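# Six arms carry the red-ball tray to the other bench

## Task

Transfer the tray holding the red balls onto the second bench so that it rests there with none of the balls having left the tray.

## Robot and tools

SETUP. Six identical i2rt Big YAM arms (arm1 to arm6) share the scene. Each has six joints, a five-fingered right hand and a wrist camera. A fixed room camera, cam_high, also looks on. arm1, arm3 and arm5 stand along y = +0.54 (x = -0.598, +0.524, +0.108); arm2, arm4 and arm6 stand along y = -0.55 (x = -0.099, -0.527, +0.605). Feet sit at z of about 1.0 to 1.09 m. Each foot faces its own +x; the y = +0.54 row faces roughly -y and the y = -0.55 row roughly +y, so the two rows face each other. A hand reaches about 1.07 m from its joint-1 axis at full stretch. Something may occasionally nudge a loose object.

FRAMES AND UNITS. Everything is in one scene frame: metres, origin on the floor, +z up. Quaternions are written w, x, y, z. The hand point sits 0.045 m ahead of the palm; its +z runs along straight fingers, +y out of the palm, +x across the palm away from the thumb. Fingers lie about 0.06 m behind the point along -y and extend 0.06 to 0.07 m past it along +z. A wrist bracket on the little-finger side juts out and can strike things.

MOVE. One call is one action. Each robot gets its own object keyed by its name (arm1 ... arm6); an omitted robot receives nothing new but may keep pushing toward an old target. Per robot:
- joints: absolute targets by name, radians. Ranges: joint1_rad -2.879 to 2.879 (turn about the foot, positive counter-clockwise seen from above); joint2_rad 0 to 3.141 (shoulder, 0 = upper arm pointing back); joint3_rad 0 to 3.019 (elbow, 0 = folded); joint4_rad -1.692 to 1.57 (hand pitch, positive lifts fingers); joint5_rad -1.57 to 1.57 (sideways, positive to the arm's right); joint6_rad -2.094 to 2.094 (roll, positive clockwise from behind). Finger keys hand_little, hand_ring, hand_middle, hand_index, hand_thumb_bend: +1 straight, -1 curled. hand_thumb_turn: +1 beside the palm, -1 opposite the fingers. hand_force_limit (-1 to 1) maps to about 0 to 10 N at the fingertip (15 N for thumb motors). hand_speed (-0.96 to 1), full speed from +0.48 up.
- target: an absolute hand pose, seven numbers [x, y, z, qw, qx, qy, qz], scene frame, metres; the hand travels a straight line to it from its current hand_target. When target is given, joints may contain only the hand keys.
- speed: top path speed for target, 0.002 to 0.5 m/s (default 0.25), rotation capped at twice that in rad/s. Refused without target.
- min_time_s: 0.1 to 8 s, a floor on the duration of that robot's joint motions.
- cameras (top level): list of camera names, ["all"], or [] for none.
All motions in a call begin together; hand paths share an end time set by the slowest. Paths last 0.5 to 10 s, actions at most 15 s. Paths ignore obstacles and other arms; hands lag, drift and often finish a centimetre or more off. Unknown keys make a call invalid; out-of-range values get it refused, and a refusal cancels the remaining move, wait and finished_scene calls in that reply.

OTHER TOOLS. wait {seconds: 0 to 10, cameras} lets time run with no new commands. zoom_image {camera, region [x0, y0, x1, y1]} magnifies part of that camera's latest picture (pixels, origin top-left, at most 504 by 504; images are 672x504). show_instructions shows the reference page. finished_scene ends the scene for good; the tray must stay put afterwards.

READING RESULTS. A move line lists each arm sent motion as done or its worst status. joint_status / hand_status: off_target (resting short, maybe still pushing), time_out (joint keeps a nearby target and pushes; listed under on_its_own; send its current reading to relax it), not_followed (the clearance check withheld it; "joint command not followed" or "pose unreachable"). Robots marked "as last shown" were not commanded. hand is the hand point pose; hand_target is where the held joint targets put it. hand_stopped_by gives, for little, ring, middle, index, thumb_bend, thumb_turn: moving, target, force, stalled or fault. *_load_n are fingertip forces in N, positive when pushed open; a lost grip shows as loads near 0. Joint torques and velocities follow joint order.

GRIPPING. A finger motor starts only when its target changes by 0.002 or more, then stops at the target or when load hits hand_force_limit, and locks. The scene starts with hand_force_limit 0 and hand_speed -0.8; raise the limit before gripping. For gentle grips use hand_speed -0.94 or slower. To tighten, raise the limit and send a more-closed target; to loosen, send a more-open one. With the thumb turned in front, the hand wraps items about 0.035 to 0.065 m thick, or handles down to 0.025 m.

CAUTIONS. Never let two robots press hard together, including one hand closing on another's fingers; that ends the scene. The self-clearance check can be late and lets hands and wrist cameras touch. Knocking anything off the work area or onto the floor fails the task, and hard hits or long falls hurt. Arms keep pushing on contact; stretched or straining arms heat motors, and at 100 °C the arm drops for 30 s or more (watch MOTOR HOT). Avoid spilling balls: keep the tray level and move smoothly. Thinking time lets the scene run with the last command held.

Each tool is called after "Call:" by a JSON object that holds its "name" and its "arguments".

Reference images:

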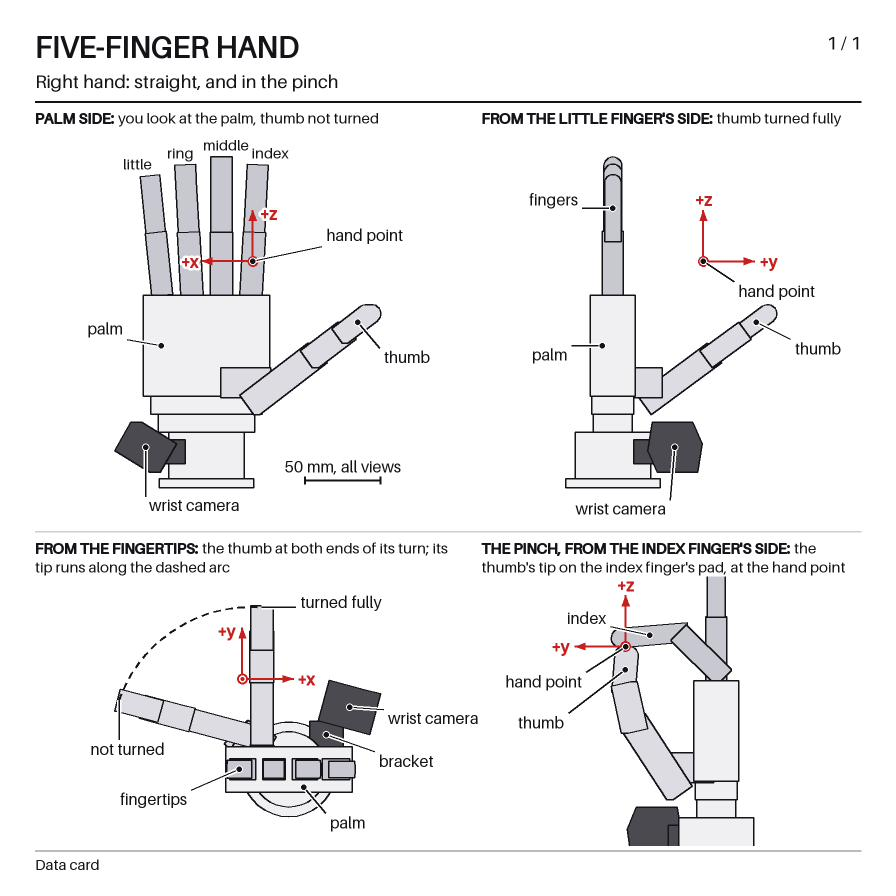

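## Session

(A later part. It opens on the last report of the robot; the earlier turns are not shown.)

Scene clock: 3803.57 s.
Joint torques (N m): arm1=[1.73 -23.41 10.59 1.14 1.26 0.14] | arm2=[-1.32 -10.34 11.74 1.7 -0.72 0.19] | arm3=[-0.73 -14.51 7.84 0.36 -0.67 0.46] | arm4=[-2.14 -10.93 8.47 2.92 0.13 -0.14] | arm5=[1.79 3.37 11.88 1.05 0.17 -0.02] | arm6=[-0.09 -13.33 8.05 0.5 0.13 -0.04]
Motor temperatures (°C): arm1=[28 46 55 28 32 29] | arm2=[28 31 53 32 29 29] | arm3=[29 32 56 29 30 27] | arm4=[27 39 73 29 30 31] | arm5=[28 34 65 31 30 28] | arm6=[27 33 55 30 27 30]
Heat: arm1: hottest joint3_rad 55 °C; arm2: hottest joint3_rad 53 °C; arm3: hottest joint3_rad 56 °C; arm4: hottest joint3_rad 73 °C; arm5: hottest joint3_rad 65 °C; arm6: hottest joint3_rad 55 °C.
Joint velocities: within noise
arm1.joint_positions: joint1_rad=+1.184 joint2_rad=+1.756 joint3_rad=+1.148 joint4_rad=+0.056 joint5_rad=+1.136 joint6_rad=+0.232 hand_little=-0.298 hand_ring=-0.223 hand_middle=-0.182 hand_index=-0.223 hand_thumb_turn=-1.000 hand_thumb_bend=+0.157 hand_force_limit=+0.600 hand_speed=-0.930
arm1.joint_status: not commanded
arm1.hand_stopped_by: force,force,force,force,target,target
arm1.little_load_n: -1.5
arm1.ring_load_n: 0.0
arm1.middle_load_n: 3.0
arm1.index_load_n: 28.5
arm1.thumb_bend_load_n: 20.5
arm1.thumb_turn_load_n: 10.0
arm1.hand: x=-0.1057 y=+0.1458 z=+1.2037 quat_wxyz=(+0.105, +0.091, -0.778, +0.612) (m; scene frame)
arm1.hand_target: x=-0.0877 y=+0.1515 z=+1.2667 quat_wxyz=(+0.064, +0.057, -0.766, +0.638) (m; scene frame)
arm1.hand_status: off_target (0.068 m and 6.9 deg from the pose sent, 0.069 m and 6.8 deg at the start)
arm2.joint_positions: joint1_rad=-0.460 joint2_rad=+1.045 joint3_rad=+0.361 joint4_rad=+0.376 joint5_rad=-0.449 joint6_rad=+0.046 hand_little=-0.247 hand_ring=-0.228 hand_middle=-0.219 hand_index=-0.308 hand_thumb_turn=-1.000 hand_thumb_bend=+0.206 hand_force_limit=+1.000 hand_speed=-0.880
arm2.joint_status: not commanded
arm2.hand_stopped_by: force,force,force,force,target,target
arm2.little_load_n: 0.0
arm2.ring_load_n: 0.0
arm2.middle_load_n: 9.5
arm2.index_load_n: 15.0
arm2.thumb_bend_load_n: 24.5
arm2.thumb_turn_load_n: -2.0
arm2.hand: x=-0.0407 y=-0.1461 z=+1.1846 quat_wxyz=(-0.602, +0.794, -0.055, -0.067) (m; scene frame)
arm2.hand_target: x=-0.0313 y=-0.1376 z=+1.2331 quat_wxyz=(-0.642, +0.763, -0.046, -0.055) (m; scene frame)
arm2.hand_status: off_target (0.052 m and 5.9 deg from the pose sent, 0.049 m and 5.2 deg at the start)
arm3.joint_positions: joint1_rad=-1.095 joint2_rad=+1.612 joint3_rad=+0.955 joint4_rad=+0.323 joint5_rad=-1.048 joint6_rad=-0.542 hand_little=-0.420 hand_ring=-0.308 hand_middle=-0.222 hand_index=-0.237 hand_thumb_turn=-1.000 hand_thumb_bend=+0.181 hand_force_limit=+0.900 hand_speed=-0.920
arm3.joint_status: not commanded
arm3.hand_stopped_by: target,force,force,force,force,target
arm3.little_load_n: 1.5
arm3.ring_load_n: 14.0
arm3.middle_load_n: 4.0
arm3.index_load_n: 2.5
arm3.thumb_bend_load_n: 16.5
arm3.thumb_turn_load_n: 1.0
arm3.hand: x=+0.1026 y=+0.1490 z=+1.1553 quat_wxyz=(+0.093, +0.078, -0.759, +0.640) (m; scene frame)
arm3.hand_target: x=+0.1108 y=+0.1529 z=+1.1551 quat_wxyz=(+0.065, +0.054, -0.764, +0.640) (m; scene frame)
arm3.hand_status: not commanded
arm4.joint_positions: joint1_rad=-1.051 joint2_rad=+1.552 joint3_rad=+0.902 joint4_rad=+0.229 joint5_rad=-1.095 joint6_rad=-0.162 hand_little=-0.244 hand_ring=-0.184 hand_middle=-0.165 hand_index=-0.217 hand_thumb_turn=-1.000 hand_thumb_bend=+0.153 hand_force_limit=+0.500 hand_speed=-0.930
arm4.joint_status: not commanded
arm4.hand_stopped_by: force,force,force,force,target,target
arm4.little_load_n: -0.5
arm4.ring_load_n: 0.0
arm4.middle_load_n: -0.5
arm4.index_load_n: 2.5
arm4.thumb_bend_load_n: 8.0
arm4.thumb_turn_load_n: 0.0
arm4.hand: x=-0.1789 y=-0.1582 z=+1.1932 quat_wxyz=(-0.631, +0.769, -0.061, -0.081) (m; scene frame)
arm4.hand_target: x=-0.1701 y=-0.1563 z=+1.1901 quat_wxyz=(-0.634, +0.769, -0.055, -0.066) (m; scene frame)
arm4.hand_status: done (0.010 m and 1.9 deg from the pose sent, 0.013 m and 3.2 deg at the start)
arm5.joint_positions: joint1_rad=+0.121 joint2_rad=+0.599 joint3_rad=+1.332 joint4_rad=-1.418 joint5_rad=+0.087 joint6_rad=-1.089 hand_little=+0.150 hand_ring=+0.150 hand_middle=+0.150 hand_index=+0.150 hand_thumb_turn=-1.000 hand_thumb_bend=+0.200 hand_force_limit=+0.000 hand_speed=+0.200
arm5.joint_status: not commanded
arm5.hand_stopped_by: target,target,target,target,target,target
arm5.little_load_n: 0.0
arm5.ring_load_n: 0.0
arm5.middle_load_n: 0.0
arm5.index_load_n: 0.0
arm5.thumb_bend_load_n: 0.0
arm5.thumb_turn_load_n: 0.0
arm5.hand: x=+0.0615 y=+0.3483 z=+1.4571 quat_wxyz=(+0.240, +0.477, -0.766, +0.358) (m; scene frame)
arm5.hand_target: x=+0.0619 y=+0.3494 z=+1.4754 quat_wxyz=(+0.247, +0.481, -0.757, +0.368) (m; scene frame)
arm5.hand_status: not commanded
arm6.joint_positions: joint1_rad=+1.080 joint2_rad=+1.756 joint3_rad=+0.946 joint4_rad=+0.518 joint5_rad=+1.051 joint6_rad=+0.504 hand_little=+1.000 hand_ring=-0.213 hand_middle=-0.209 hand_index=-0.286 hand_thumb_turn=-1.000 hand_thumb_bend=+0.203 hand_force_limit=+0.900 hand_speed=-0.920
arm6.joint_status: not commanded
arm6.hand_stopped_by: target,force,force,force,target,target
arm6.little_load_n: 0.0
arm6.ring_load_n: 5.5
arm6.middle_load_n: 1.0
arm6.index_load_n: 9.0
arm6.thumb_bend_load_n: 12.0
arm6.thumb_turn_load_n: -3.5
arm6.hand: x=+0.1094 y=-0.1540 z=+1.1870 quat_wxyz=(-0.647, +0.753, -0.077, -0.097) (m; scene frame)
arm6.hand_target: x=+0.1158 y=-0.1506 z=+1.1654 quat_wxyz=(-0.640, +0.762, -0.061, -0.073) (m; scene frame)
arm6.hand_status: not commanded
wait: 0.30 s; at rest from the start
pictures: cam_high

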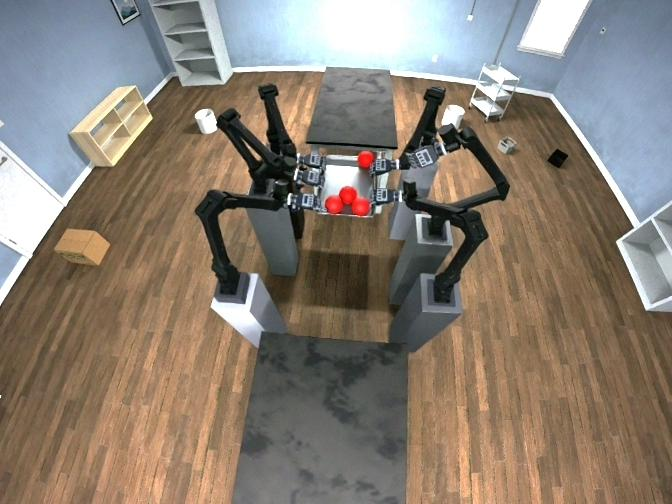

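Call:
{"name": "move", "arguments": {"arm4": {"joints": {"hand_little": 0.15, "hand_ring": 0.15, "hand_middle": 0.15, "hand_index": 0.15, "hand_thumb_bend": 0.25, "hand_speed": -0.5}}, "arm2": {"target": [-0.030, -0.138, 1.225, -0.640, 0.765, -0.047, -0.055], "speed": 0.03}}}

Call:
{"name": "move", "arguments": {"arm4": {"target": [-0.182, -0.158, 1.275, -0.631, 0.769, -0.061, -0.081], "speed": 0.08}, "cameras": ["cam_high", "arm4_cam_wrist"]}}

Call:
{"name": "zoom_image", "arguments": {"camera": "cam_high", "region": [270, 110, 440, 250]}}

Scene clock: 3815.60 s.
Joint torques (N m): arm1=[1.61 -23.41 10.58 1.16 1.22 0.15] | arm2=[-1.55 -8.82 10.62 2.95 -0.74 0.16] | arm3=[-0.73 -14.45 7.86 0.36 -0.72 0.46] | arm4=[-1.85 -10.7 8.57 2.65 -0.24 -0.11] | arm5=[1.96 3.43 11.9 1.06 0.16 -0.03] | arm6=[-0.38 -13.68 8.03 0.5 0.17 -0.04]
Motor temperatures (°C): arm1=[28 46 58 28 32 29] | arm2=[28 31 54 31 29 29] | arm3=[29 32 56 29 30 27] | arm4=[27 39 71 29 30 31] | arm5=[28 33 65 31 30 28] | arm6=[27 33 55 30 27 30]
Heat: arm1: hottest joint3_rad 58 °C; arm2: hottest joint3_rad 54 °C; arm3: hottest joint3_rad 56 °C; arm4: hottest joint3_rad 71 °C; arm5: hottest joint3_rad 65 °C; arm6: hottest joint3_rad 55 °C.
move: arm2 off_target; arm4 done
Joint velocities: within noise
arm1, arm3, arm5, arm6: as last shown
arm1.joint_positions: joint1_rad=+1.184 joint2_rad=+1.756 joint3_rad=+1.148 joint4_rad=+0.056 joint5_rad=+1.137 joint6_rad=+0.232 hand_little=-0.298 hand_ring=-0.223 hand_middle=-0.182 hand_index=-0.223 hand_thumb_turn=-1.000 hand_thumb_bend=+0.157 hand_force_limit=+0.600 hand_speed=-0.930
arm1.index_load_n: 28.0
arm1.thumb_turn_load_n: 9.5
arm1.hand: x=-0.1060 y=+0.1458 z=+1.2038 quat_wxyz=(+0.106, +0.091, -0.778, +0.613) (m; scene frame)
arm1.hand_target: x=-0.0877 y=+0.1515 z=+1.2667 quat_wxyz=(+0.065, +0.057, -0.766, +0.638) (m; scene frame)
arm2.joint_positions: joint1_rad=-0.460 joint2_rad=+1.045 joint3_rad=+0.361 joint4_rad=+0.376 joint5_rad=-0.449 joint6_rad=+0.046 hand_little=-0.247 hand_ring=-0.228 hand_middle=-0.219 hand_index=-0.308 hand_thumb_turn=-1.000 hand_thumb_bend=+0.206 hand_force_limit=+1.000 hand_speed=-0.880
arm2.joint_status: not commanded
arm2.hand_stopped_by: force,force,force,force,target,target
arm2.little_load_n: 0.0
arm2.ring_load_n: 0.0
arm2.middle_load_n: 9.0
arm2.index_load_n: 14.5
arm2.thumb_bend_load_n: 25.0
arm2.thumb_turn_load_n: -2.0
arm2.hand: x=-0.0408 y=-0.1460 z=+1.1847 quat_wxyz=(-0.602, +0.794, -0.055, -0.067) (m; scene frame)
arm2.hand_target: x=-0.0308 y=-0.1380 z=+1.2238 quat_wxyz=(-0.640, +0.765, -0.046, -0.054) (m; scene frame)
arm2.hand_status: off_target (0.043 m and 5.7 deg from the pose sent, 0.043 m and 5.7 deg at the start)
arm3.joint_positions: joint1_rad=-1.095 joint2_rad=+1.612 joint3_rad=+0.955 joint4_rad=+0.323 joint5_rad=-1.047 joint6_rad=-0.542 hand_little=-0.420 hand_ring=-0.308 hand_middle=-0.222 hand_index=-0.237 hand_thumb_turn=-1.000 hand_thumb_bend=+0.181 hand_force_limit=+0.900 hand_speed=-0.920
arm3.little_load_n: 2.0
arm3.ring_load_n: 14.5
arm3.middle_load_n: 4.5
arm3.hand: x=+0.1024 y=+0.1488 z=+1.1552 quat_wxyz=(+0.094, +0.078, -0.759, +0.640) (m; scene frame)
arm3.hand_target: x=+0.1109 y=+0.1528 z=+1.1551 quat_wxyz=(+0.065, +0.054, -0.764, +0.640) (m; scene frame)
arm4.joint_positions: joint1_rad=-1.051 joint2_rad=+1.552 joint3_rad=+0.902 joint4_rad=+0.236 joint5_rad=-1.087 joint6_rad=-0.164 hand_little=+0.150 hand_ring=+0.150 hand_middle=+0.150 hand_index=+0.150 hand_thumb_turn=-1.000 hand_thumb_bend=+0.250 hand_force_limit=+0.500 hand_speed=-0.500
arm4.joint_status: all done
arm4.hand_stopped_by: target,target,target,target,target,target
arm4.little_load_n: 0.0
arm4.ring_load_n: 0.0
arm4.middle_load_n: -0.5
arm4.index_load_n: 0.0
arm4.thumb_bend_load_n: 0.0
arm4.thumb_turn_load_n: 0.0
arm4.hand: x=-0.1766 y=-0.1578 z=+1.1931 quat_wxyz=(-0.631, +0.769, -0.061, -0.075) (m; scene frame)
arm4.hand_target: x=-0.1701 y=-0.1563 z=+1.1901 quat_wxyz=(-0.634, +0.769, -0.055, -0.066) (m; scene frame)
arm4.hand_status: not commanded
arm6.joint_positions: joint1_rad=+1.080 joint2_rad=+1.756 joint3_rad=+0.946 joint4_rad=+0.518 joint5_rad=+1.050 joint6_rad=+0.504 hand_little=+1.000 hand_ring=-0.213 hand_middle=-0.209 hand_index=-0.286 hand_thumb_turn=-1.000 hand_thumb_bend=+0.203 hand_force_limit=+0.900 hand_speed=-0.920
arm6.ring_load_n: 6.0
arm6.middle_load_n: 1.5
arm6.index_load_n: 9.5
arm6.hand: x=+0.1092 y=-0.1541 z=+1.1870 quat_wxyz=(-0.646, +0.753, -0.076, -0.097) (m; scene frame)
arm6.hand_target: x=+0.1159 y=-0.1506 z=+1.1654 quat_wxyz=(-0.640, +0.762, -0.061, -0.073) (m; scene frame)
pictures: none

Scene clock: 3817.47 s.
Joint torques (N m): arm1=[1.67 -23.41 10.59 1.16 1.17 0.19] | arm2=[-1.49 -8.82 10.62 2.86 -0.68 0.16] | arm3=[-0.79 -14.45 7.83 0.36 -0.74 0.47] | arm4=[-1.08 -10.93 12.55 1.28 -0.48 0.11] | arm5=[2.02 3.43 11.85 1.09 0.16 -0.02] | arm6=[-0.03 -13.16 7.99 0.53 0.22 -0.04]
Motor temperatures (°C): arm1=[28 46 58 28 32 29] | arm2=[28 31 54 31 29 29] | arm3=[29 32 56 29 30 27] | arm4=[27 39 71 29 30 31] | arm5=[28 33 65 31 30 28] | arm6=[27 33 55 30 27 30]
Heat: arm1: hottest joint3_rad 58 °C; arm2: hottest joint3_rad 54 °C; arm3: hottest joint3_rad 56 °C; arm4: hottest joint3_rad 71 °C; arm5: hottest joint3_rad 65 °C; arm6: hottest joint3_rad 55 °C.
move: arm4 off_target
Joint velocities: within noise
arm1, arm2, arm3, arm5, arm6: as last shown
arm1.joint_positions: joint1_rad=+1.184 joint2_rad=+1.756 joint3_rad=+1.148 joint4_rad=+0.056 joint5_rad=+1.139 joint6_rad=+0.229 hand_little=-0.298 hand_ring=-0.223 hand_middle=-0.182 hand_index=-0.223 hand_thumb_turn=-1.000 hand_thumb_bend=+0.157 hand_force_limit=+0.600 hand_speed=-0.930
arm1.little_load_n: -1.0
arm1.middle_load_n: 2.5
arm1.index_load_n: 27.5
arm1.hand: x=-0.1064 y=+0.1457 z=+1.2039 quat_wxyz=(+0.107, +0.092, -0.778, +0.613) (m; scene frame)
arm1.hand_target: x=-0.0877 y=+0.1515 z=+1.2667 quat_wxyz=(+0.064, +0.057, -0.766, +0.638) (m; scene frame)
arm2.joint_positions: joint1_rad=-0.460 joint2_rad=+1.045 joint3_rad=+0.361 joint4_rad=+0.378 joint5_rad=-0.451 joint6_rad=+0.046 hand_little=-0.247 hand_ring=-0.228 hand_middle=-0.219 hand_index=-0.308 hand_thumb_turn=-1.000 hand_thumb_bend=+0.206 hand_force_limit=+1.000 hand_speed=-0.880
arm2.middle_load_n: 8.0
arm2.hand: x=-0.0410 y=-0.1459 z=+1.1850 quat_wxyz=(-0.603, +0.793, -0.054, -0.067) (m; scene frame)
arm2.hand_target: x=-0.0308 y=-0.1381 z=+1.2238 quat_wxyz=(-0.640, +0.765, -0.046, -0.055) (m; scene frame)
arm3.joint_positions: joint1_rad=-1.095 joint2_rad=+1.612 joint3_rad=+0.955 joint4_rad=+0.323 joint5_rad=-1.046 joint6_rad=-0.544 hand_little=-0.420 hand_ring=-0.308 hand_middle=-0.222 hand_index=-0.237 hand_thumb_turn=-1.000 hand_thumb_bend=+0.181 hand_force_limit=+0.900 hand_speed=-0.920
arm3.hand: x=+0.1022 y=+0.1489 z=+1.1551 quat_wxyz=(+0.095, +0.079, -0.759, +0.640) (m; scene frame)
arm3.hand_target: x=+0.1109 y=+0.1528 z=+1.1551 quat_wxyz=(+0.065, +0.054, -0.763, +0.640) (m; scene frame)
arm4.joint_positions: joint1_rad=-1.051 joint2_rad=+1.428 joint3_rad=+0.956 joint4_rad=+0.012 joint5_rad=-1.093 joint6_rad=-0.164 hand_little=+0.150 hand_ring=+0.150 hand_middle=+0.150 hand_index=+0.150 hand_thumb_turn=-1.000 hand_thumb_bend=+0.250 hand_force_limit=+0.500 hand_speed=-0.500
arm4.joint_status: not commanded
arm4.hand_stopped_by: target,target,target,target,target,target
arm4.little_load_n: 0.0
arm4.ring_load_n: 0.0
arm4.middle_load_n: 0.0
arm4.index_load_n: 0.0
arm4.thumb_bend_load_n: 0.0
arm4.thumb_turn_load_n: 0.0
arm4.hand: x=-0.1932 y=-0.1654 z=+1.2510 quat_wxyz=(-0.622, +0.774, -0.073, -0.092) (m; scene frame)
arm4.hand_target: x=-0.1830 y=-0.1587 z=+1.2750 quat_wxyz=(-0.631, +0.769, -0.061, -0.081) (m; scene frame)
arm4.hand_status: off_target (0.028 m and 2.2 deg from the pose sent, 0.082 m and 0.7 deg at the start)
arm5.thumb_turn_load_n: 0.5
arm6.joint_positions: joint1_rad=+1.080 joint2_rad=+1.756 joint3_rad=+0.946 joint4_rad=+0.518 joint5_rad=+1.049 joint6_rad=+0.504 hand_little=+1.000 hand_ring=-0.213 hand_middle=-0.209 hand_index=-0.286 hand_thumb_turn=-1.000 hand_thumb_bend=+0.203 hand_force_limit=+0.900 hand_speed=-0.920
arm6.ring_load_n: 5.5
arm6.middle_load_n: 1.0
arm6.hand: x=+0.1090 y=-0.1541 z=+1.1869 quat_wxyz=(-0.646, +0.753, -0.076, -0.098) (m; scene frame)
arm6.hand_target: x=+0.1158 y=-0.1506 z=+1.1654 quat_wxyz=(-0.640, +0.762, -0.061, -0.073) (m; scene frame)
pictures: arm4_cam_wrist, cam_high

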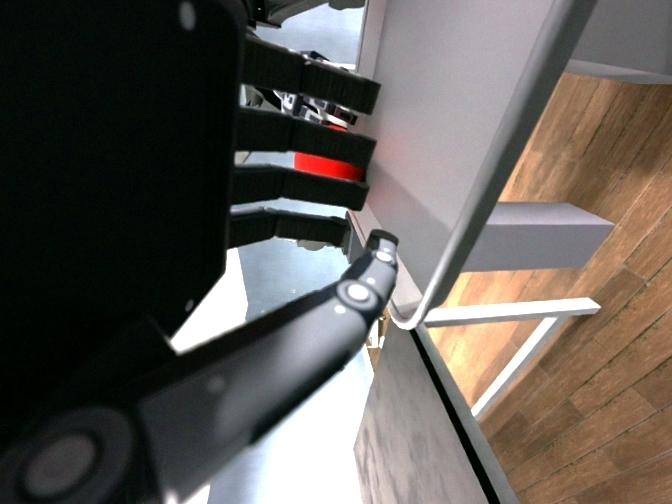

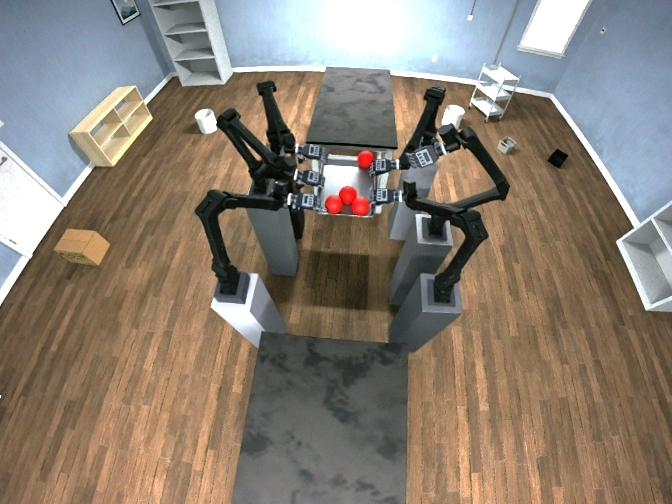

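Scaled by 2.965.

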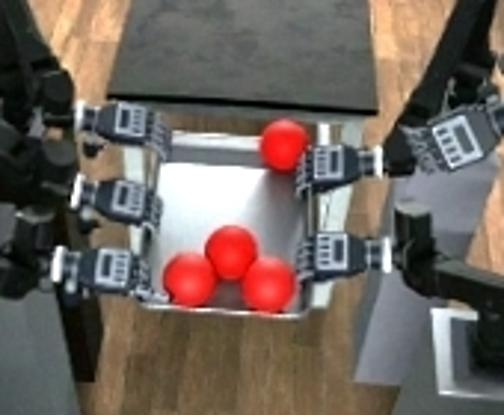

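Call:
{"name": "move", "arguments": {"arm4": {"target": [-0.215, -0.200, 1.330, -0.631, 0.769, -0.061, -0.081], "speed": 0.1}, "arm1": {"target": [-0.0950, 0.149, 1.235, 0.085, 0.075, -0.772, 0.626], "speed": 0.04}, "arm3": {"target": [0.111, 0.152, 1.175, 0.065, 0.054, -0.766, 0.642], "speed": 0.03}}}

Call:
{"name": "move", "arguments": {"arm4": {"joints": {"joint1_rad": -0.9, "joint2_rad": 0.7, "joint3_rad": 1.2, "joint4_rad": -0.9, "joint5_rad": -0.6, "joint6_rad": -0.2}, "min_time_s": 3}, "cameras": ["cam_high"]}}

Call:
{"name": "zoom_image", "arguments": {"camera": "cam_high", "region": [270, 110, 440, 250]}}

Scene clock: 3832.33 s.
Joint torques (N m): arm1=[0.85 -20.25 9.06 1.17 0.84 0.14] | arm2=[-1.49 -8.88 10.61 2.86 -0.68 0.16] | arm3=[-0.79 -16.79 8.77 0.18 -0.91 0.58] | arm4=[-2.2 -8.53 12.7 1.37 -0.54 -0.11] | arm5=[1.96 3.31 11.88 1.06 0.17 -0.02] | arm6=[-0.15 -13.33 8.03 0.53 0.23 -0.03]
Motor temperatures (°C): arm1=[28 46 59 28 32 29] | arm2=[28 31 54 32 29 29] | arm3=[29 32 56 29 30 27] | arm4=[27 40 74 29 30 31] | arm5=[28 33 65 31 30 28] | arm6=[27 33 55 30 27 30]
Heat: arm1: hottest joint3_rad 59 °C; arm2: hottest joint3_rad 54 °C; arm3: hottest joint3_rad 56 °C; arm4: hottest joint3_rad 74 °C; arm5: hottest joint3_rad 65 °C; arm6: hottest joint3_rad 55 °C.
move: arm1 off_target; arm3 off_target; arm4 off_target
Joint velocities: within noise
arm1.joint_positions: joint1_rad=+1.184 joint2_rad=+1.756 joint3_rad=+1.148 joint4_rad=+0.056 joint5_rad=+1.137 joint6_rad=+0.229 hand_little=-0.298 hand_ring=-0.223 hand_middle=-0.182 hand_index=-0.223 hand_thumb_turn=-1.000 hand_thumb_bend=+0.157 hand_force_limit=+0.600 hand_speed=-0.930
arm1.joint_status: not commanded
arm1.hand_stopped_by: force,force,force,force,target,target
arm1.little_load_n: -1.5
arm1.ring_load_n: 0.0
arm1.middle_load_n: 2.5
arm1.index_load_n: 27.0
arm1.thumb_bend_load_n: 20.0
arm1.thumb_turn_load_n: 9.0
arm1.hand: x=-0.1062 y=+0.1458 z=+1.2038 quat_wxyz=(+0.107, +0.092, -0.778, +0.612) (m; scene frame)
arm1.hand_target: x=-0.0956 y=+0.1492 z=+1.2348 quat_wxyz=(+0.085, +0.075, -0.772, +0.626) (m; scene frame)
arm1.hand_status: off_target (0.033 m and 3.6 deg from the pose sent, 0.033 m and 3.6 deg at the start)
arm2, arm5, arm6: as last shown
arm2.middle_load_n: 9.0
arm2.index_load_n: 15.0
arm3.joint_positions: joint1_rad=-1.093 joint2_rad=+1.605 joint3_rad=+0.969 joint4_rad=+0.272 joint5_rad=-1.041 joint6_rad=-0.558 hand_little=-0.420 hand_ring=-0.308 hand_middle=-0.222 hand_index=-0.237 hand_thumb_turn=-1.000 hand_thumb_bend=+0.181 hand_force_limit=+0.900 hand_speed=-0.920
arm3.joint_status: not commanded
arm3.hand_stopped_by: target,force,force,force,force,target
arm3.little_load_n: 1.0
arm3.ring_load_n: 13.5
arm3.middle_load_n: 4.5
arm3.index_load_n: 2.0
arm3.thumb_bend_load_n: 18.0
arm3.thumb_turn_load_n: 1.0
arm3.hand: x=+0.1024 y=+0.1489 z=+1.1568 quat_wxyz=(+0.089, +0.075, -0.765, +0.634) (m; scene frame)
arm3.hand_target: x=+0.1107 y=+0.1517 z=+1.1747 quat_wxyz=(+0.065, +0.055, -0.764, +0.640) (m; scene frame)
arm3.hand_status: off_target (0.020 m and 3.7 deg from the pose sent, 0.022 m and 4.5 deg at the start)
arm4.joint_positions: joint1_rad=-1.095 joint2_rad=+1.251 joint3_rad=+0.956 joint4_rad=-0.209 joint5_rad=-1.141 joint6_rad=-0.197 hand_little=+0.150 hand_ring=+0.150 hand_middle=+0.150 hand_index=+0.150 hand_thumb_turn=-1.000 hand_thumb_bend=+0.250 hand_force_limit=+0.500 hand_speed=-0.500
arm4.joint_status: not commanded
arm4.hand_stopped_by: target,target,target,target,target,target
arm4.little_load_n: 0.0
arm4.ring_load_n: 0.0
arm4.middle_load_n: 0.0
arm4.index_load_n: 0.0
arm4.thumb_bend_load_n: 0.0
arm4.thumb_turn_load_n: 0.0
arm4.hand: x=-0.2273 y=-0.2016 z=+1.3081 quat_wxyz=(-0.622, +0.773, -0.076, -0.100) (m; scene frame)
arm4.hand_target: x=-0.2158 y=-0.2006 z=+1.3299 quat_wxyz=(-0.631, +0.769, -0.061, -0.081) (m; scene frame)
arm4.hand_status: off_target (0.025 m and 3.0 deg from the pose sent, 0.089 m and 2.2 deg at the start)
arm5.thumb_turn_load_n: 0.0
arm6.index_load_n: 9.0
arm6.thumb_bend_load_n: 12.5
pictures: none

Scene clock: 3836.00 s.
Joint torques (N m): arm1=[0.79 -20.19 9.05 1.16 0.84 0.14] | arm2=[-1.49 -8.82 10.61 2.86 -0.68 0.16] | arm3=[-0.67 -16.79 8.77 0.16 -0.91 0.59] | arm4=[-0.67 1.2 12.62 1.65 -0.11 -0.02] | arm5=[1.96 3.37 11.88 1.03 0.17 -0.02] | arm6=[0.03 -13.22 8.03 0.53 0.24 -0.03]
Motor temperatures (°C): arm1=[28 46 59 28 32 29] | arm2=[28 31 55 32 29 29] | arm3=[29 33 56 29 30 27] | arm4=[27 39 74 29 30 31] | arm5=[28 33 65 31 30 28] | arm6=[27 33 55 30 27 30]
Heat: arm1: hottest joint3_rad 59 °C; arm2: hottest joint3_rad 55 °C; arm3: hottest joint3_rad 56 °C; arm4: hottest joint3_rad 74 °C; arm5: hottest joint3_rad 65 °C; arm6: hottest joint3_rad 55 °C.
move: arm4 done
Joint velocities: within noise
arm1, arm2, arm3, arm5, arm6: as last shown
arm2.middle_load_n: 8.5
arm4.joint_positions: joint1_rad=-0.909 joint2_rad=+0.701 joint3_rad=+1.149 joint4_rad=-0.888 joint5_rad=-0.603 joint6_rad=-0.198 hand_little=+0.150 hand_ring=+0.150 hand_middle=+0.150 hand_index=+0.150 hand_thumb_turn=-1.000 hand_thumb_bend=+0.250 hand_force_limit=+0.500 hand_speed=-0.500
arm4.joint_status: all done
arm4.hand_stopped_by: target,target,target,target,target,target
arm4.little_load_n: 0.0
arm4.ring_load_n: 0.0
arm4.middle_load_n: 0.0
arm4.index_load_n: -0.5
arm4.thumb_bend_load_n: 0.0
arm4.thumb_turn_load_n: 0.0
arm4.hand: x=-0.3665 y=-0.2739 z=+1.4684 quat_wxyz=(-0.565, +0.810, -0.141, +0.069) (m; scene frame)
arm4.hand_target: x=-0.3713 y=-0.2745 z=+1.4926 quat_wxyz=(-0.577, +0.803, -0.129, +0.079) (m; scene frame)
arm4.hand_status: not commanded
arm6.ring_load_n: 5.0
arm6.middle_load_n: 0.5
arm6.thumb_bend_load_n: 12.0
pictures: cam_high

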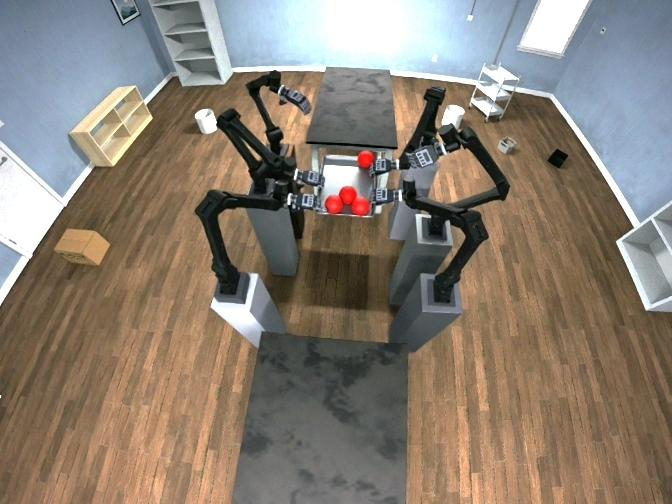

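Scaled by 2.965.

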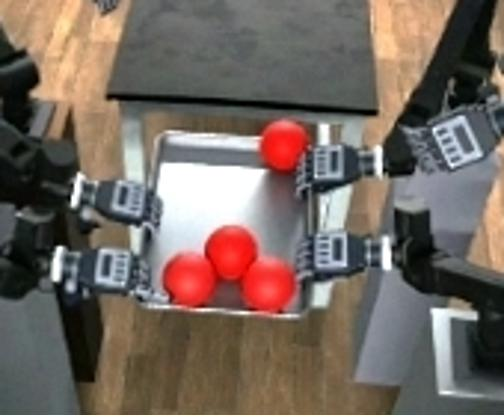

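Call:
{"name": "move", "arguments": {"arm1": {"target": [-0.1040, 0.147, 1.200, 0.100, 0.088, -0.776, 0.614], "speed": 0.04}, "arm3": {"target": [0.109, 0.152, 1.190, 0.070, 0.060, -0.766, 0.640], "speed": 0.03}, "cameras": ["cam_high", "arm1_cam_wrist"]}}

Call:
{"name": "zoom_image", "arguments": {"camera": "cam_high", "region": [270, 110, 440, 250]}}

Scene clock: 3847.30 s.
Joint torques (N m): arm1=[-0.03 -17.38 6.99 1.54 0.48 0.13] | arm2=[-1.49 -8.76 10.62 2.86 -0.83 0.2] | arm3=[-1.03 -18.37 9.68 0.28 -1.14 0.53] | arm4=[-0.5 0.79 12.59 1.65 -0.13 -0.01] | arm5=[2.02 3.37 11.85 1.05 0.17 -0.03] | arm6=[0.15 -13.51 8.03 0.5 -0.11 0.03]
Motor temperatures (°C): arm1=[28 45 58 28 31 29] | arm2=[28 31 55 32 29 29] | arm3=[29 33 56 29 31 27] | arm4=[27 39 73 29 30 31] | arm5=[28 33 65 31 30 28] | arm6=[27 33 55 30 27 30]
Heat: arm1: hottest joint3_rad 58 °C; arm2: hottest joint3_rad 55 °C; arm3: hottest joint3_rad 56 °C; arm4: hottest joint3_rad 73 °C; arm5: hottest joint3_rad 65 °C; arm6: hottest joint3_rad 55 °C.
move: arm1 done; arm3 off_target
Joint velocities: within noise
arm1.joint_positions: joint1_rad=+1.183 joint2_rad=+1.764 joint3_rad=+1.148 joint4_rad=+0.070 joint5_rad=+1.136 joint6_rad=+0.229 hand_little=-0.298 hand_ring=-0.223 hand_middle=-0.182 hand_index=-0.223 hand_thumb_turn=-1.000 hand_thumb_bend=+0.157 hand_force_limit=+0.600 hand_speed=-0.930
arm1.joint_status: not commanded
arm1.hand_stopped_by: force,force,force,force,target,target
arm1.little_load_n: -1.5
arm1.ring_load_n: 0.0
arm1.middle_load_n: 1.0
arm1.index_load_n: 25.0
arm1.thumb_bend_load_n: 20.5
arm1.thumb_turn_load_n: 8.5
arm1.hand: x=-0.1044 y=+0.1447 z=+1.2007 quat_wxyz=(+0.104, +0.091, -0.778, +0.613) (m; scene frame)
arm1.hand_target: x=-0.1040 y=+0.1469 z=+1.2001 quat_wxyz=(+0.100, +0.088, -0.777, +0.615) (m; scene frame)
arm1.hand_status: done (0.002 m and 0.6 deg from the pose sent, 0.005 m and 1.0 deg at the start)
arm2, arm4, arm5, arm6: as last shown
arm2.joint_positions: joint1_rad=-0.460 joint2_rad=+1.045 joint3_rad=+0.361 joint4_rad=+0.378 joint5_rad=-0.447 joint6_rad=+0.042 hand_little=-0.247 hand_ring=-0.228 hand_middle=-0.219 hand_index=-0.308 hand_thumb_turn=-1.000 hand_thumb_bend=+0.206 hand_force_limit=+1.000 hand_speed=-0.880
arm2.index_load_n: 14.5
arm2.hand: x=-0.0400 y=-0.1458 z=+1.1847 quat_wxyz=(-0.603, +0.793, -0.054, -0.064) (m; scene frame)
arm2.hand_target: x=-0.0309 y=-0.1381 z=+1.2238 quat_wxyz=(-0.640, +0.765, -0.046, -0.055) (m; scene frame)
arm3.joint_positions: joint1_rad=-1.089 joint2_rad=+1.601 joint3_rad=+0.981 joint4_rad=+0.219 joint5_rad=-1.034 joint6_rad=-0.571 hand_little=-0.420 hand_ring=-0.308 hand_middle=-0.222 hand_index=-0.237 hand_thumb_turn=-1.000 hand_thumb_bend=+0.181 hand_force_limit=+0.900 hand_speed=-0.920
arm3.joint_status: not commanded
arm3.hand_stopped_by: target,force,force,force,force,target
arm3.little_load_n: 0.5
arm3.ring_load_n: 14.0
arm3.middle_load_n: 6.5
arm3.index_load_n: 3.5
arm3.thumb_bend_load_n: 17.5
arm3.thumb_turn_load_n: 2.0
arm3.hand: x=+0.1043 y=+0.1483 z=+1.1569 quat_wxyz=(+0.081, +0.070, -0.771, +0.627) (m; scene frame)
arm3.hand_target: x=+0.1090 y=+0.1515 z=+1.1888 quat_wxyz=(+0.070, +0.061, -0.764, +0.638) (m; scene frame)
arm3.hand_status: off_target (0.034 m and 2.3 deg from the pose sent, 0.034 m and 2.8 deg at the start)
arm4.ring_load_n: -0.5
arm4.index_load_n: 0.0
arm4.thumb_bend_load_n: 0.5
arm6.joint_positions: joint1_rad=+1.080 joint2_rad=+1.756 joint3_rad=+0.946 joint4_rad=+0.518 joint5_rad=+1.056 joint6_rad=+0.497 hand_little=+1.000 hand_ring=-0.213 hand_middle=-0.209 hand_index=-0.286 hand_thumb_turn=-1.000 hand_thumb_bend=+0.203 hand_force_limit=+0.900 hand_speed=-0.920
arm6.ring_load_n: 5.5
arm6.index_load_n: 8.5
arm6.thumb_turn_load_n: -4.0
arm6.hand: x=+0.1107 y=-0.1536 z=+1.1869 quat_wxyz=(-0.648, +0.752, -0.076, -0.093) (m; scene frame)
arm6.hand_target: x=+0.1159 y=-0.1505 z=+1.1654 quat_wxyz=(-0.640, +0.762, -0.061, -0.073) (m; scene frame)
pictures: arm1_cam_wrist, cam_high

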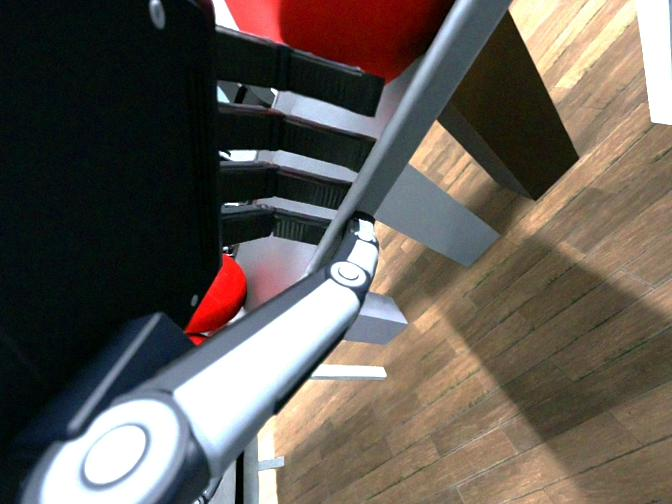

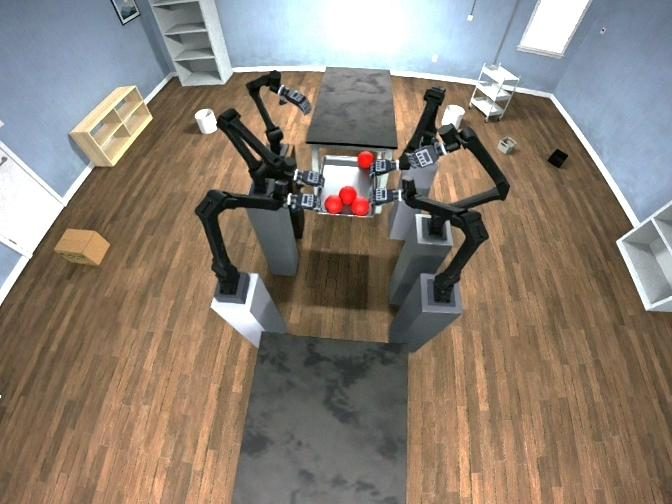

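Scaled by 2.965.

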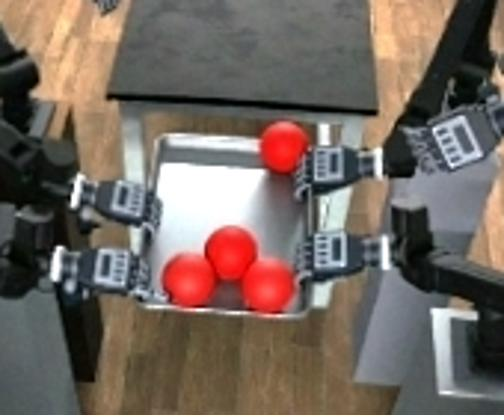

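Call:
{"name": "move", "arguments": {"arm1": {"target": [-0.1060, 0.145, 1.172, 0.104, 0.091, -0.778, 0.613], "speed": 0.04}, "arm3": {"target": [0.109, 0.152, 1.197, 0.075, 0.065, -0.766, 0.636], "speed": 0.03}, "cameras": ["cam_high"]}}

Call:
{"name": "zoom_image", "arguments": {"camera": "cam_high", "region": [270, 110, 440, 250]}}

Scene clock: 3854.27 s.
Joint torques (N m): arm1=[-0.5 -15.44 6.3 1.58 0.17 0.16] | arm2=[-1.49 -8.88 10.59 2.86 -1.11 0.33] | arm3=[-1.38 -19.6 10.1 0.35 -1.46 0.42] | arm4=[-0.91 0.97 12.64 1.63 -0.12 -0.03] | arm5=[2.02 3.43 11.86 1.07 0.17 -0.02] | arm6=[-0.03 -13.27 8.05 0.55 -0.58 0.16]
Motor temperatures (°C): arm1=[28 44 57 28 31 29] | arm2=[28 31 55 32 29 29] | arm3=[29 34 55 29 31 27] | arm4=[27 38 73 29 30 31] | arm5=[28 33 65 31 30 28] | arm6=[27 33 55 30 28 30]
Heat: arm1: hottest joint3_rad 57 °C; arm2: hottest joint3_rad 55 °C; arm3: hottest joint3_rad 55 °C; arm4: hottest joint3_rad 73 °C; arm5: hottest joint3_rad 65 °C; arm6: hottest joint3_rad 55 °C.
move: arm1 off_target; arm3 off_target
Joint velocities: within noise
arm1.joint_positions: joint1_rad=+1.183 joint2_rad=+1.786 joint3_rad=+1.134 joint4_rad=+0.131 joint5_rad=+1.139 joint6_rad=+0.220 hand_little=-0.298 hand_ring=-0.223 hand_middle=-0.182 hand_index=-0.223 hand_thumb_turn=-1.000 hand_thumb_bend=+0.157 hand_force_limit=+0.600 hand_speed=-0.930
arm1.joint_status: not commanded
arm1.hand_stopped_by: force,force,force,force,target,target
arm1.little_load_n: -1.0
arm1.ring_load_n: 0.0
arm1.middle_load_n: 0.5
arm1.index_load_n: 23.5
arm1.thumb_bend_load_n: 21.5
arm1.thumb_turn_load_n: 8.0
arm1.hand: x=-0.1028 y=+0.1433 z=+1.1899 quat_wxyz=(+0.100, +0.086, -0.775, +0.618) (m; scene frame)
arm1.hand_target: x=-0.1064 y=+0.1451 z=+1.1723 quat_wxyz=(+0.104, +0.091, -0.778, +0.613) (m; scene frame)
arm1.hand_status: off_target (0.018 m and 1.0 deg from the pose sent, 0.029 m and 0.1 deg at the start)
arm2, arm4, arm5, arm6: as last shown
arm2.joint_positions: joint1_rad=-0.460 joint2_rad=+1.046 joint3_rad=+0.361 joint4_rad=+0.378 joint5_rad=-0.440 joint6_rad=+0.028 hand_little=-0.247 hand_ring=-0.228 hand_middle=-0.219 hand_index=-0.308 hand_thumb_turn=-1.000 hand_thumb_bend=+0.206 hand_force_limit=+1.000 hand_speed=-0.880
arm2.middle_load_n: 8.0
arm2.index_load_n: 15.0
arm2.thumb_bend_load_n: 24.0
arm2.hand: x=-0.0379 y=-0.1457 z=+1.1837 quat_wxyz=(-0.603, +0.794, -0.050, -0.057) (m; scene frame)
arm2.hand_target: x=-0.0308 y=-0.1381 z=+1.2238 quat_wxyz=(-0.640, +0.765, -0.046, -0.054) (m; scene frame)
arm3.joint_positions: joint1_rad=-1.083 joint2_rad=+1.601 joint3_rad=+0.984 joint4_rad=+0.185 joint5_rad=-1.020 joint6_rad=-0.581 hand_little=-0.420 hand_ring=-0.308 hand_middle=-0.222 hand_index=-0.237 hand_thumb_turn=-1.000 hand_thumb_bend=+0.181 hand_force_limit=+0.900 hand_speed=-0.920
arm3.joint_status: not commanded
arm3.hand_stopped_by: target,force,force,force,force,target
arm3.little_load_n: 0.0
arm3.ring_load_n: 15.0
arm3.middle_load_n: 8.5
arm3.index_load_n: 5.0
arm3.thumb_bend_load_n: 17.5
arm3.thumb_turn_load_n: 2.0
arm3.hand: x=+0.1064 y=+0.1479 z=+1.1526 quat_wxyz=(+0.076, +0.065, -0.778, +0.620) (m; scene frame)
arm3.hand_target: x=+0.1093 y=+0.1514 z=+1.1952 quat_wxyz=(+0.075, +0.066, -0.766, +0.635) (m; scene frame)
arm3.hand_status: off_target (0.045 m and 2.3 deg from the pose sent, 0.040 m and 1.5 deg at the start)
arm4.little_load_n: -0.5
arm4.ring_load_n: 0.0
arm6.joint_positions: joint1_rad=+1.080 joint2_rad=+1.754 joint3_rad=+0.946 joint4_rad=+0.518 joint5_rad=+1.067 joint6_rad=+0.484 hand_little=+1.000 hand_ring=-0.213 hand_middle=-0.209 hand_index=-0.286 hand_thumb_turn=-1.000 hand_thumb_bend=+0.203 hand_force_limit=+0.900 hand_speed=-0.920
arm6.ring_load_n: 6.0
arm6.middle_load_n: 0.0
arm6.index_load_n: 7.5
arm6.thumb_bend_load_n: 11.5
arm6.thumb_turn_load_n: -5.0
arm6.hand: x=+0.1132 y=-0.1530 z=+1.1877 quat_wxyz=(-0.650, +0.751, -0.074, -0.086) (m; scene frame)
arm6.hand_target: x=+0.1159 y=-0.1505 z=+1.1655 quat_wxyz=(-0.640, +0.762, -0.061, -0.073) (m; scene frame)
pictures: cam_high

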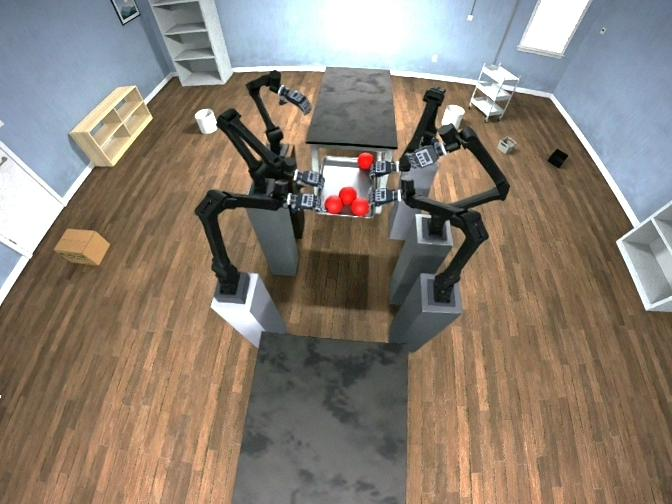

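Scaled by 2.965.

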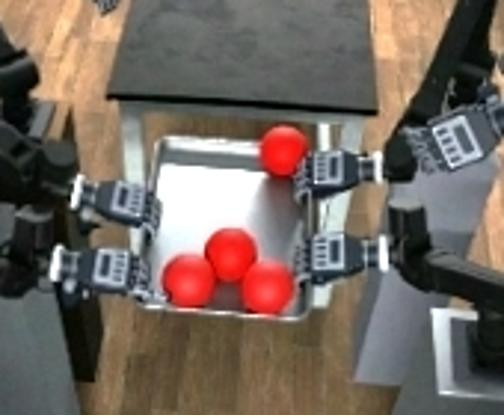

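Call:
{"name": "move", "arguments": {"arm3": {"target": [0.109, 0.152, 1.222, 0.075, 0.065, -0.770, 0.630], "speed": 0.04}, "arm1": {"target": [-0.1060, 0.145, 1.165, 0.100, 0.086, -0.776, 0.617], "speed": 0.04}}}

Call:
{"name": "move", "arguments": {"arm1": {"target": [-0.1040, 0.144, 1.175, 0.100, 0.086, -0.776, 0.617], "speed": 0.04}, "cameras": ["cam_high"]}}

Call:
{"name": "zoom_image", "arguments": {"camera": "cam_high", "region": [270, 110, 440, 250]}}

Scene clock: 3865.40 s.
Joint torques (N m): arm1=[-0.5 -14.56 6.09 1.57 0.13 0.15] | arm2=[-1.49 -8.94 10.61 2.88 -1.17 0.43] | arm3=[-1.44 -21.89 11.25 0.35 -1.68 0.49] | arm4=[-0.85 1.08 12.6 1.68 -0.12 -0.05] | arm5=[2.02 3.43 11.86 1.07 0.16 -0.02] | arm6=[-0.09 -12.69 8.09 0.54 -0.72 0.29]
Motor temperatures (°C): arm1=[28 43 54 28 30 29] | arm2=[28 31 55 32 30 29] | arm3=[29 34 57 29 33 27] | arm4=[27 38 73 29 30 31] | arm5=[28 33 65 31 30 28] | arm6=[27 34 54 30 28 30]
Heat: arm1: hottest joint3_rad 54 °C; arm2: hottest joint3_rad 55 °C; arm3: hottest joint3_rad 57 °C; arm4: hottest joint3_rad 73 °C; arm5: hottest joint3_rad 65 °C; arm6: hottest joint3_rad 54 °C.
move: arm1 off_target; arm3 off_target
Joint velocities: within noise
arm1.joint_positions: joint1_rad=+1.183 joint2_rad=+1.789 joint3_rad=+1.122 joint4_rad=+0.175 joint5_rad=+1.144 joint6_rad=+0.218 hand_little=-0.298 hand_ring=-0.223 hand_middle=-0.183 hand_index=-0.223 hand_thumb_turn=-1.000 hand_thumb_bend=+0.157 hand_force_limit=+0.600 hand_speed=-0.930
arm1.joint_status: not commanded
arm1.hand_stopped_by: force,force,force,force,target,target
arm1.little_load_n: -1.0
arm1.ring_load_n: 0.0
arm1.middle_load_n: 0.5
arm1.index_load_n: 20.5
arm1.thumb_bend_load_n: 18.0
arm1.thumb_turn_load_n: 6.0
arm1.hand: x=-0.1023 y=+0.1425 z=+1.1894 quat_wxyz=(+0.093, +0.076, -0.772, +0.624) (m; scene frame)
arm1.hand_target: x=-0.1066 y=+0.1453 z=+1.1656 quat_wxyz=(+0.100, +0.086, -0.776, +0.617) (m; scene frame)
arm1.hand_status: off_target (0.025 m and 1.7 deg from the pose sent, 0.025 m and 0.2 deg at the start)
arm2, arm4, arm5, arm6: as last shown
arm2.joint_positions: joint1_rad=-0.460 joint2_rad=+1.046 joint3_rad=+0.361 joint4_rad=+0.378 joint5_rad=-0.438 joint6_rad=+0.017 hand_little=-0.247 hand_ring=-0.228 hand_middle=-0.219 hand_index=-0.308 hand_thumb_turn=-1.000 hand_thumb_bend=+0.206 hand_force_limit=+1.000 hand_speed=-0.880
arm2.middle_load_n: 9.0
arm2.index_load_n: 15.5
arm2.thumb_bend_load_n: 24.5
arm2.hand: x=-0.0370 y=-0.1458 z=+1.1831 quat_wxyz=(-0.603, +0.794, -0.047, -0.054) (m; scene frame)
arm2.hand_target: x=-0.0309 y=-0.1381 z=+1.2238 quat_wxyz=(-0.640, +0.765, -0.046, -0.055) (m; scene frame)
arm3.joint_positions: joint1_rad=-1.078 joint2_rad=+1.589 joint3_rad=+1.015 joint4_rad=+0.084 joint5_rad=-1.005 joint6_rad=-0.609 hand_little=-0.420 hand_ring=-0.308 hand_middle=-0.222 hand_index=-0.237 hand_thumb_turn=-1.000 hand_thumb_bend=+0.181 hand_force_limit=+0.900 hand_speed=-0.920
arm3.joint_status: not commanded
arm3.hand_stopped_by: target,force,force,force,force,target
arm3.little_load_n: 0.0
arm3.ring_load_n: 14.0
arm3.middle_load_n: 10.5
arm3.index_load_n: 6.0
arm3.thumb_bend_load_n: 18.0
arm3.thumb_turn_load_n: 2.5
arm3.hand: x=+0.1074 y=+0.1481 z=+1.1573 quat_wxyz=(+0.067, +0.059, -0.789, +0.608) (m; scene frame)
arm3.hand_target: x=+0.1098 y=+0.1513 z=+1.2188 quat_wxyz=(+0.075, +0.066, -0.770, +0.630) (m; scene frame)
arm3.hand_status: off_target (0.065 m and 3.6 deg from the pose sent, 0.070 m and 1.5 deg at the start)
arm4.little_load_n: 0.0
arm4.thumb_bend_load_n: 0.0
arm6.joint_positions: joint1_rad=+1.080 joint2_rad=+1.749 joint3_rad=+0.946 joint4_rad=+0.518 joint5_rad=+1.069 joint6_rad=+0.471 hand_little=+1.000 hand_ring=-0.213 hand_middle=-0.209 hand_index=-0.286 hand_thumb_turn=-1.000 hand_thumb_bend=+0.203 hand_force_limit=+0.900 hand_speed=-0.920
arm6.thumb_bend_load_n: 11.0
arm6.thumb_turn_load_n: -5.5
arm6.hand: x=+0.1144 y=-0.1528 z=+1.1899 quat_wxyz=(-0.652, +0.751, -0.072, -0.082) (m; scene frame)
pictures: none

Scene clock: 3866.37 s.
Joint torques (N m): arm1=[-0.38 -15.56 7.21 0.57 0.12 0.14] | arm2=[-1.49 -8.88 10.61 2.88 -1.17 0.42] | arm3=[-1.55 -21.95 11.23 0.32 -1.67 0.48] | arm4=[-0.5 1.08 12.66 1.58 -0.11 0] | arm5=[1.9 3.43 11.89 1.06 0.17 -0.02] | arm6=[0.03 -12.86 8.12 0.53 -0.7 0.31]
Motor temperatures (°C): arm1=[28 43 54 28 30 29] | arm2=[28 31 55 32 30 29] | arm3=[29 34 57 29 33 27] | arm4=[27 38 73 29 30 31] | arm5=[28 33 65 31 30 28] | arm6=[27 34 54 30 28 30]
Heat: arm1: hottest joint3_rad 54 °C; arm2: hottest joint3_rad 55 °C; arm3: hottest joint3_rad 57 °C; arm4: hottest joint3_rad 73 °C; arm5: hottest joint3_rad 65 °C; arm6: hottest joint3_rad 54 °C.
move: arm1 off_target
Joint velocities: within noise
arm1.joint_positions: joint1_rad=+1.183 joint2_rad=+1.789 joint3_rad=+1.122 joint4_rad=+0.175 joint5_rad=+1.144 joint6_rad=+0.218 hand_little=-0.298 hand_ring=-0.223 hand_middle=-0.183 hand_index=-0.223 hand_thumb_turn=-1.000 hand_thumb_bend=+0.157 hand_force_limit=+0.600 hand_speed=-0.930
arm1.joint_status: not commanded
arm1.hand_stopped_by: force,force,force,force,target,target
arm1.little_load_n: -1.5
arm1.ring_load_n: 0.0
arm1.middle_load_n: 0.0
arm1.index_load_n: 20.5
arm1.thumb_bend_load_n: 18.0
arm1.thumb_turn_load_n: 6.0
arm1.hand: x=-0.1023 y=+0.1425 z=+1.1894 quat_wxyz=(+0.093, +0.077, -0.772, +0.624) (m; scene frame)
arm1.hand_target: x=-0.1043 y=+0.1441 z=+1.1753 quat_wxyz=(+0.100, +0.086, -0.776, +0.617) (m; scene frame)
arm1.hand_status: off_target (0.015 m and 1.7 deg from the pose sent, 0.014 m and 1.7 deg at the start)
arm2, arm3, arm4: as last shown
arm2.middle_load_n: 8.5
arm3.joint_positions: joint1_rad=-1.077 joint2_rad=+1.589 joint3_rad=+1.016 joint4_rad=+0.083 joint5_rad=-1.005 joint6_rad=-0.609 hand_little=-0.420 hand_ring=-0.308 hand_middle=-0.222 hand_index=-0.237 hand_thumb_turn=-1.000 hand_thumb_bend=+0.181 hand_force_limit=+0.900 hand_speed=-0.920
arm3.hand: x=+0.1075 y=+0.1479 z=+1.1574 quat_wxyz=(+0.067, +0.059, -0.789, +0.608) (m; scene frame)
arm3.hand_target: x=+0.1099 y=+0.1511 z=+1.2189 quat_wxyz=(+0.075, +0.067, -0.770, +0.630) (m; scene frame)
arm5.joint_positions: joint1_rad=+0.121 joint2_rad=+0.599 joint3_rad=+1.332 joint4_rad=-1.418 joint5_rad=+0.087 joint6_rad=-1.089 hand_little=+0.150 hand_ring=+0.150 hand_middle=+0.150 hand_index=+0.150 hand_thumb_turn=-1.000 hand_thumb_bend=+0.200 hand_force_limit=+0.000 hand_speed=+0.200
arm5.joint_status: not commanded
arm5.hand_stopped_by: target,target,target,target,target,target
arm5.little_load_n: 0.0
arm5.ring_load_n: 0.0
arm5.middle_load_n: 0.0
arm5.index_load_n: 0.0
arm5.thumb_bend_load_n: 0.0
arm5.thumb_turn_load_n: 0.0
arm5.hand: x=+0.0615 y=+0.3483 z=+1.4571 quat_wxyz=(+0.240, +0.477, -0.766, +0.358) (m; scene frame)
arm5.hand_target: x=+0.0619 y=+0.3494 z=+1.4754 quat_wxyz=(+0.247, +0.481, -0.757, +0.368) (m; scene frame)
arm5.hand_status: not commanded
arm6.joint_positions: joint1_rad=+1.080 joint2_rad=+1.749 joint3_rad=+0.946 joint4_rad=+0.518 joint5_rad=+1.069 joint6_rad=+0.471 hand_little=+1.000 hand_ring=-0.213 hand_middle=-0.209 hand_index=-0.286 hand_thumb_turn=-1.000 hand_thumb_bend=+0.203 hand_force_limit=+0.900 hand_speed=-0.920
arm6.joint_status: not commanded
arm6.hand_stopped_by: target,force,force,force,target,target
arm6.little_load_n: 0.0
arm6.ring_load_n: 6.0
arm6.middle_load_n: 0.5
arm6.index_load_n: 7.0
arm6.thumb_bend_load_n: 11.5
arm6.thumb_turn_load_n: -5.5
arm6.hand: x=+0.1144 y=-0.1528 z=+1.1899 quat_wxyz=(-0.652, +0.751, -0.072, -0.082) (m; scene frame)
arm6.hand_target: x=+0.1159 y=-0.1505 z=+1.1655 quat_wxyz=(-0.640, +0.762, -0.061, -0.073) (m; scene frame)
arm6.hand_status: not commanded
pictures: cam_high

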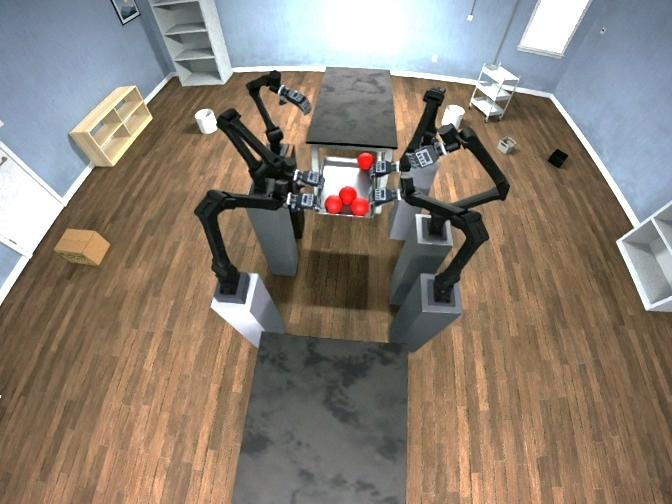

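Scaled by 2.965.

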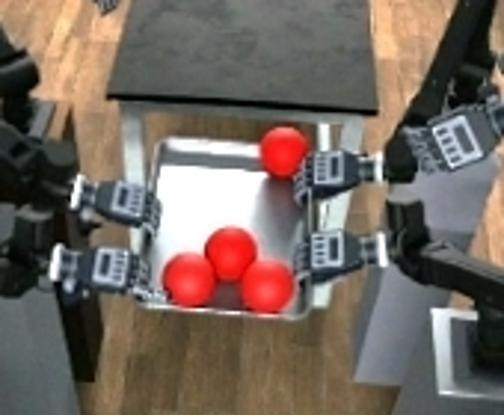

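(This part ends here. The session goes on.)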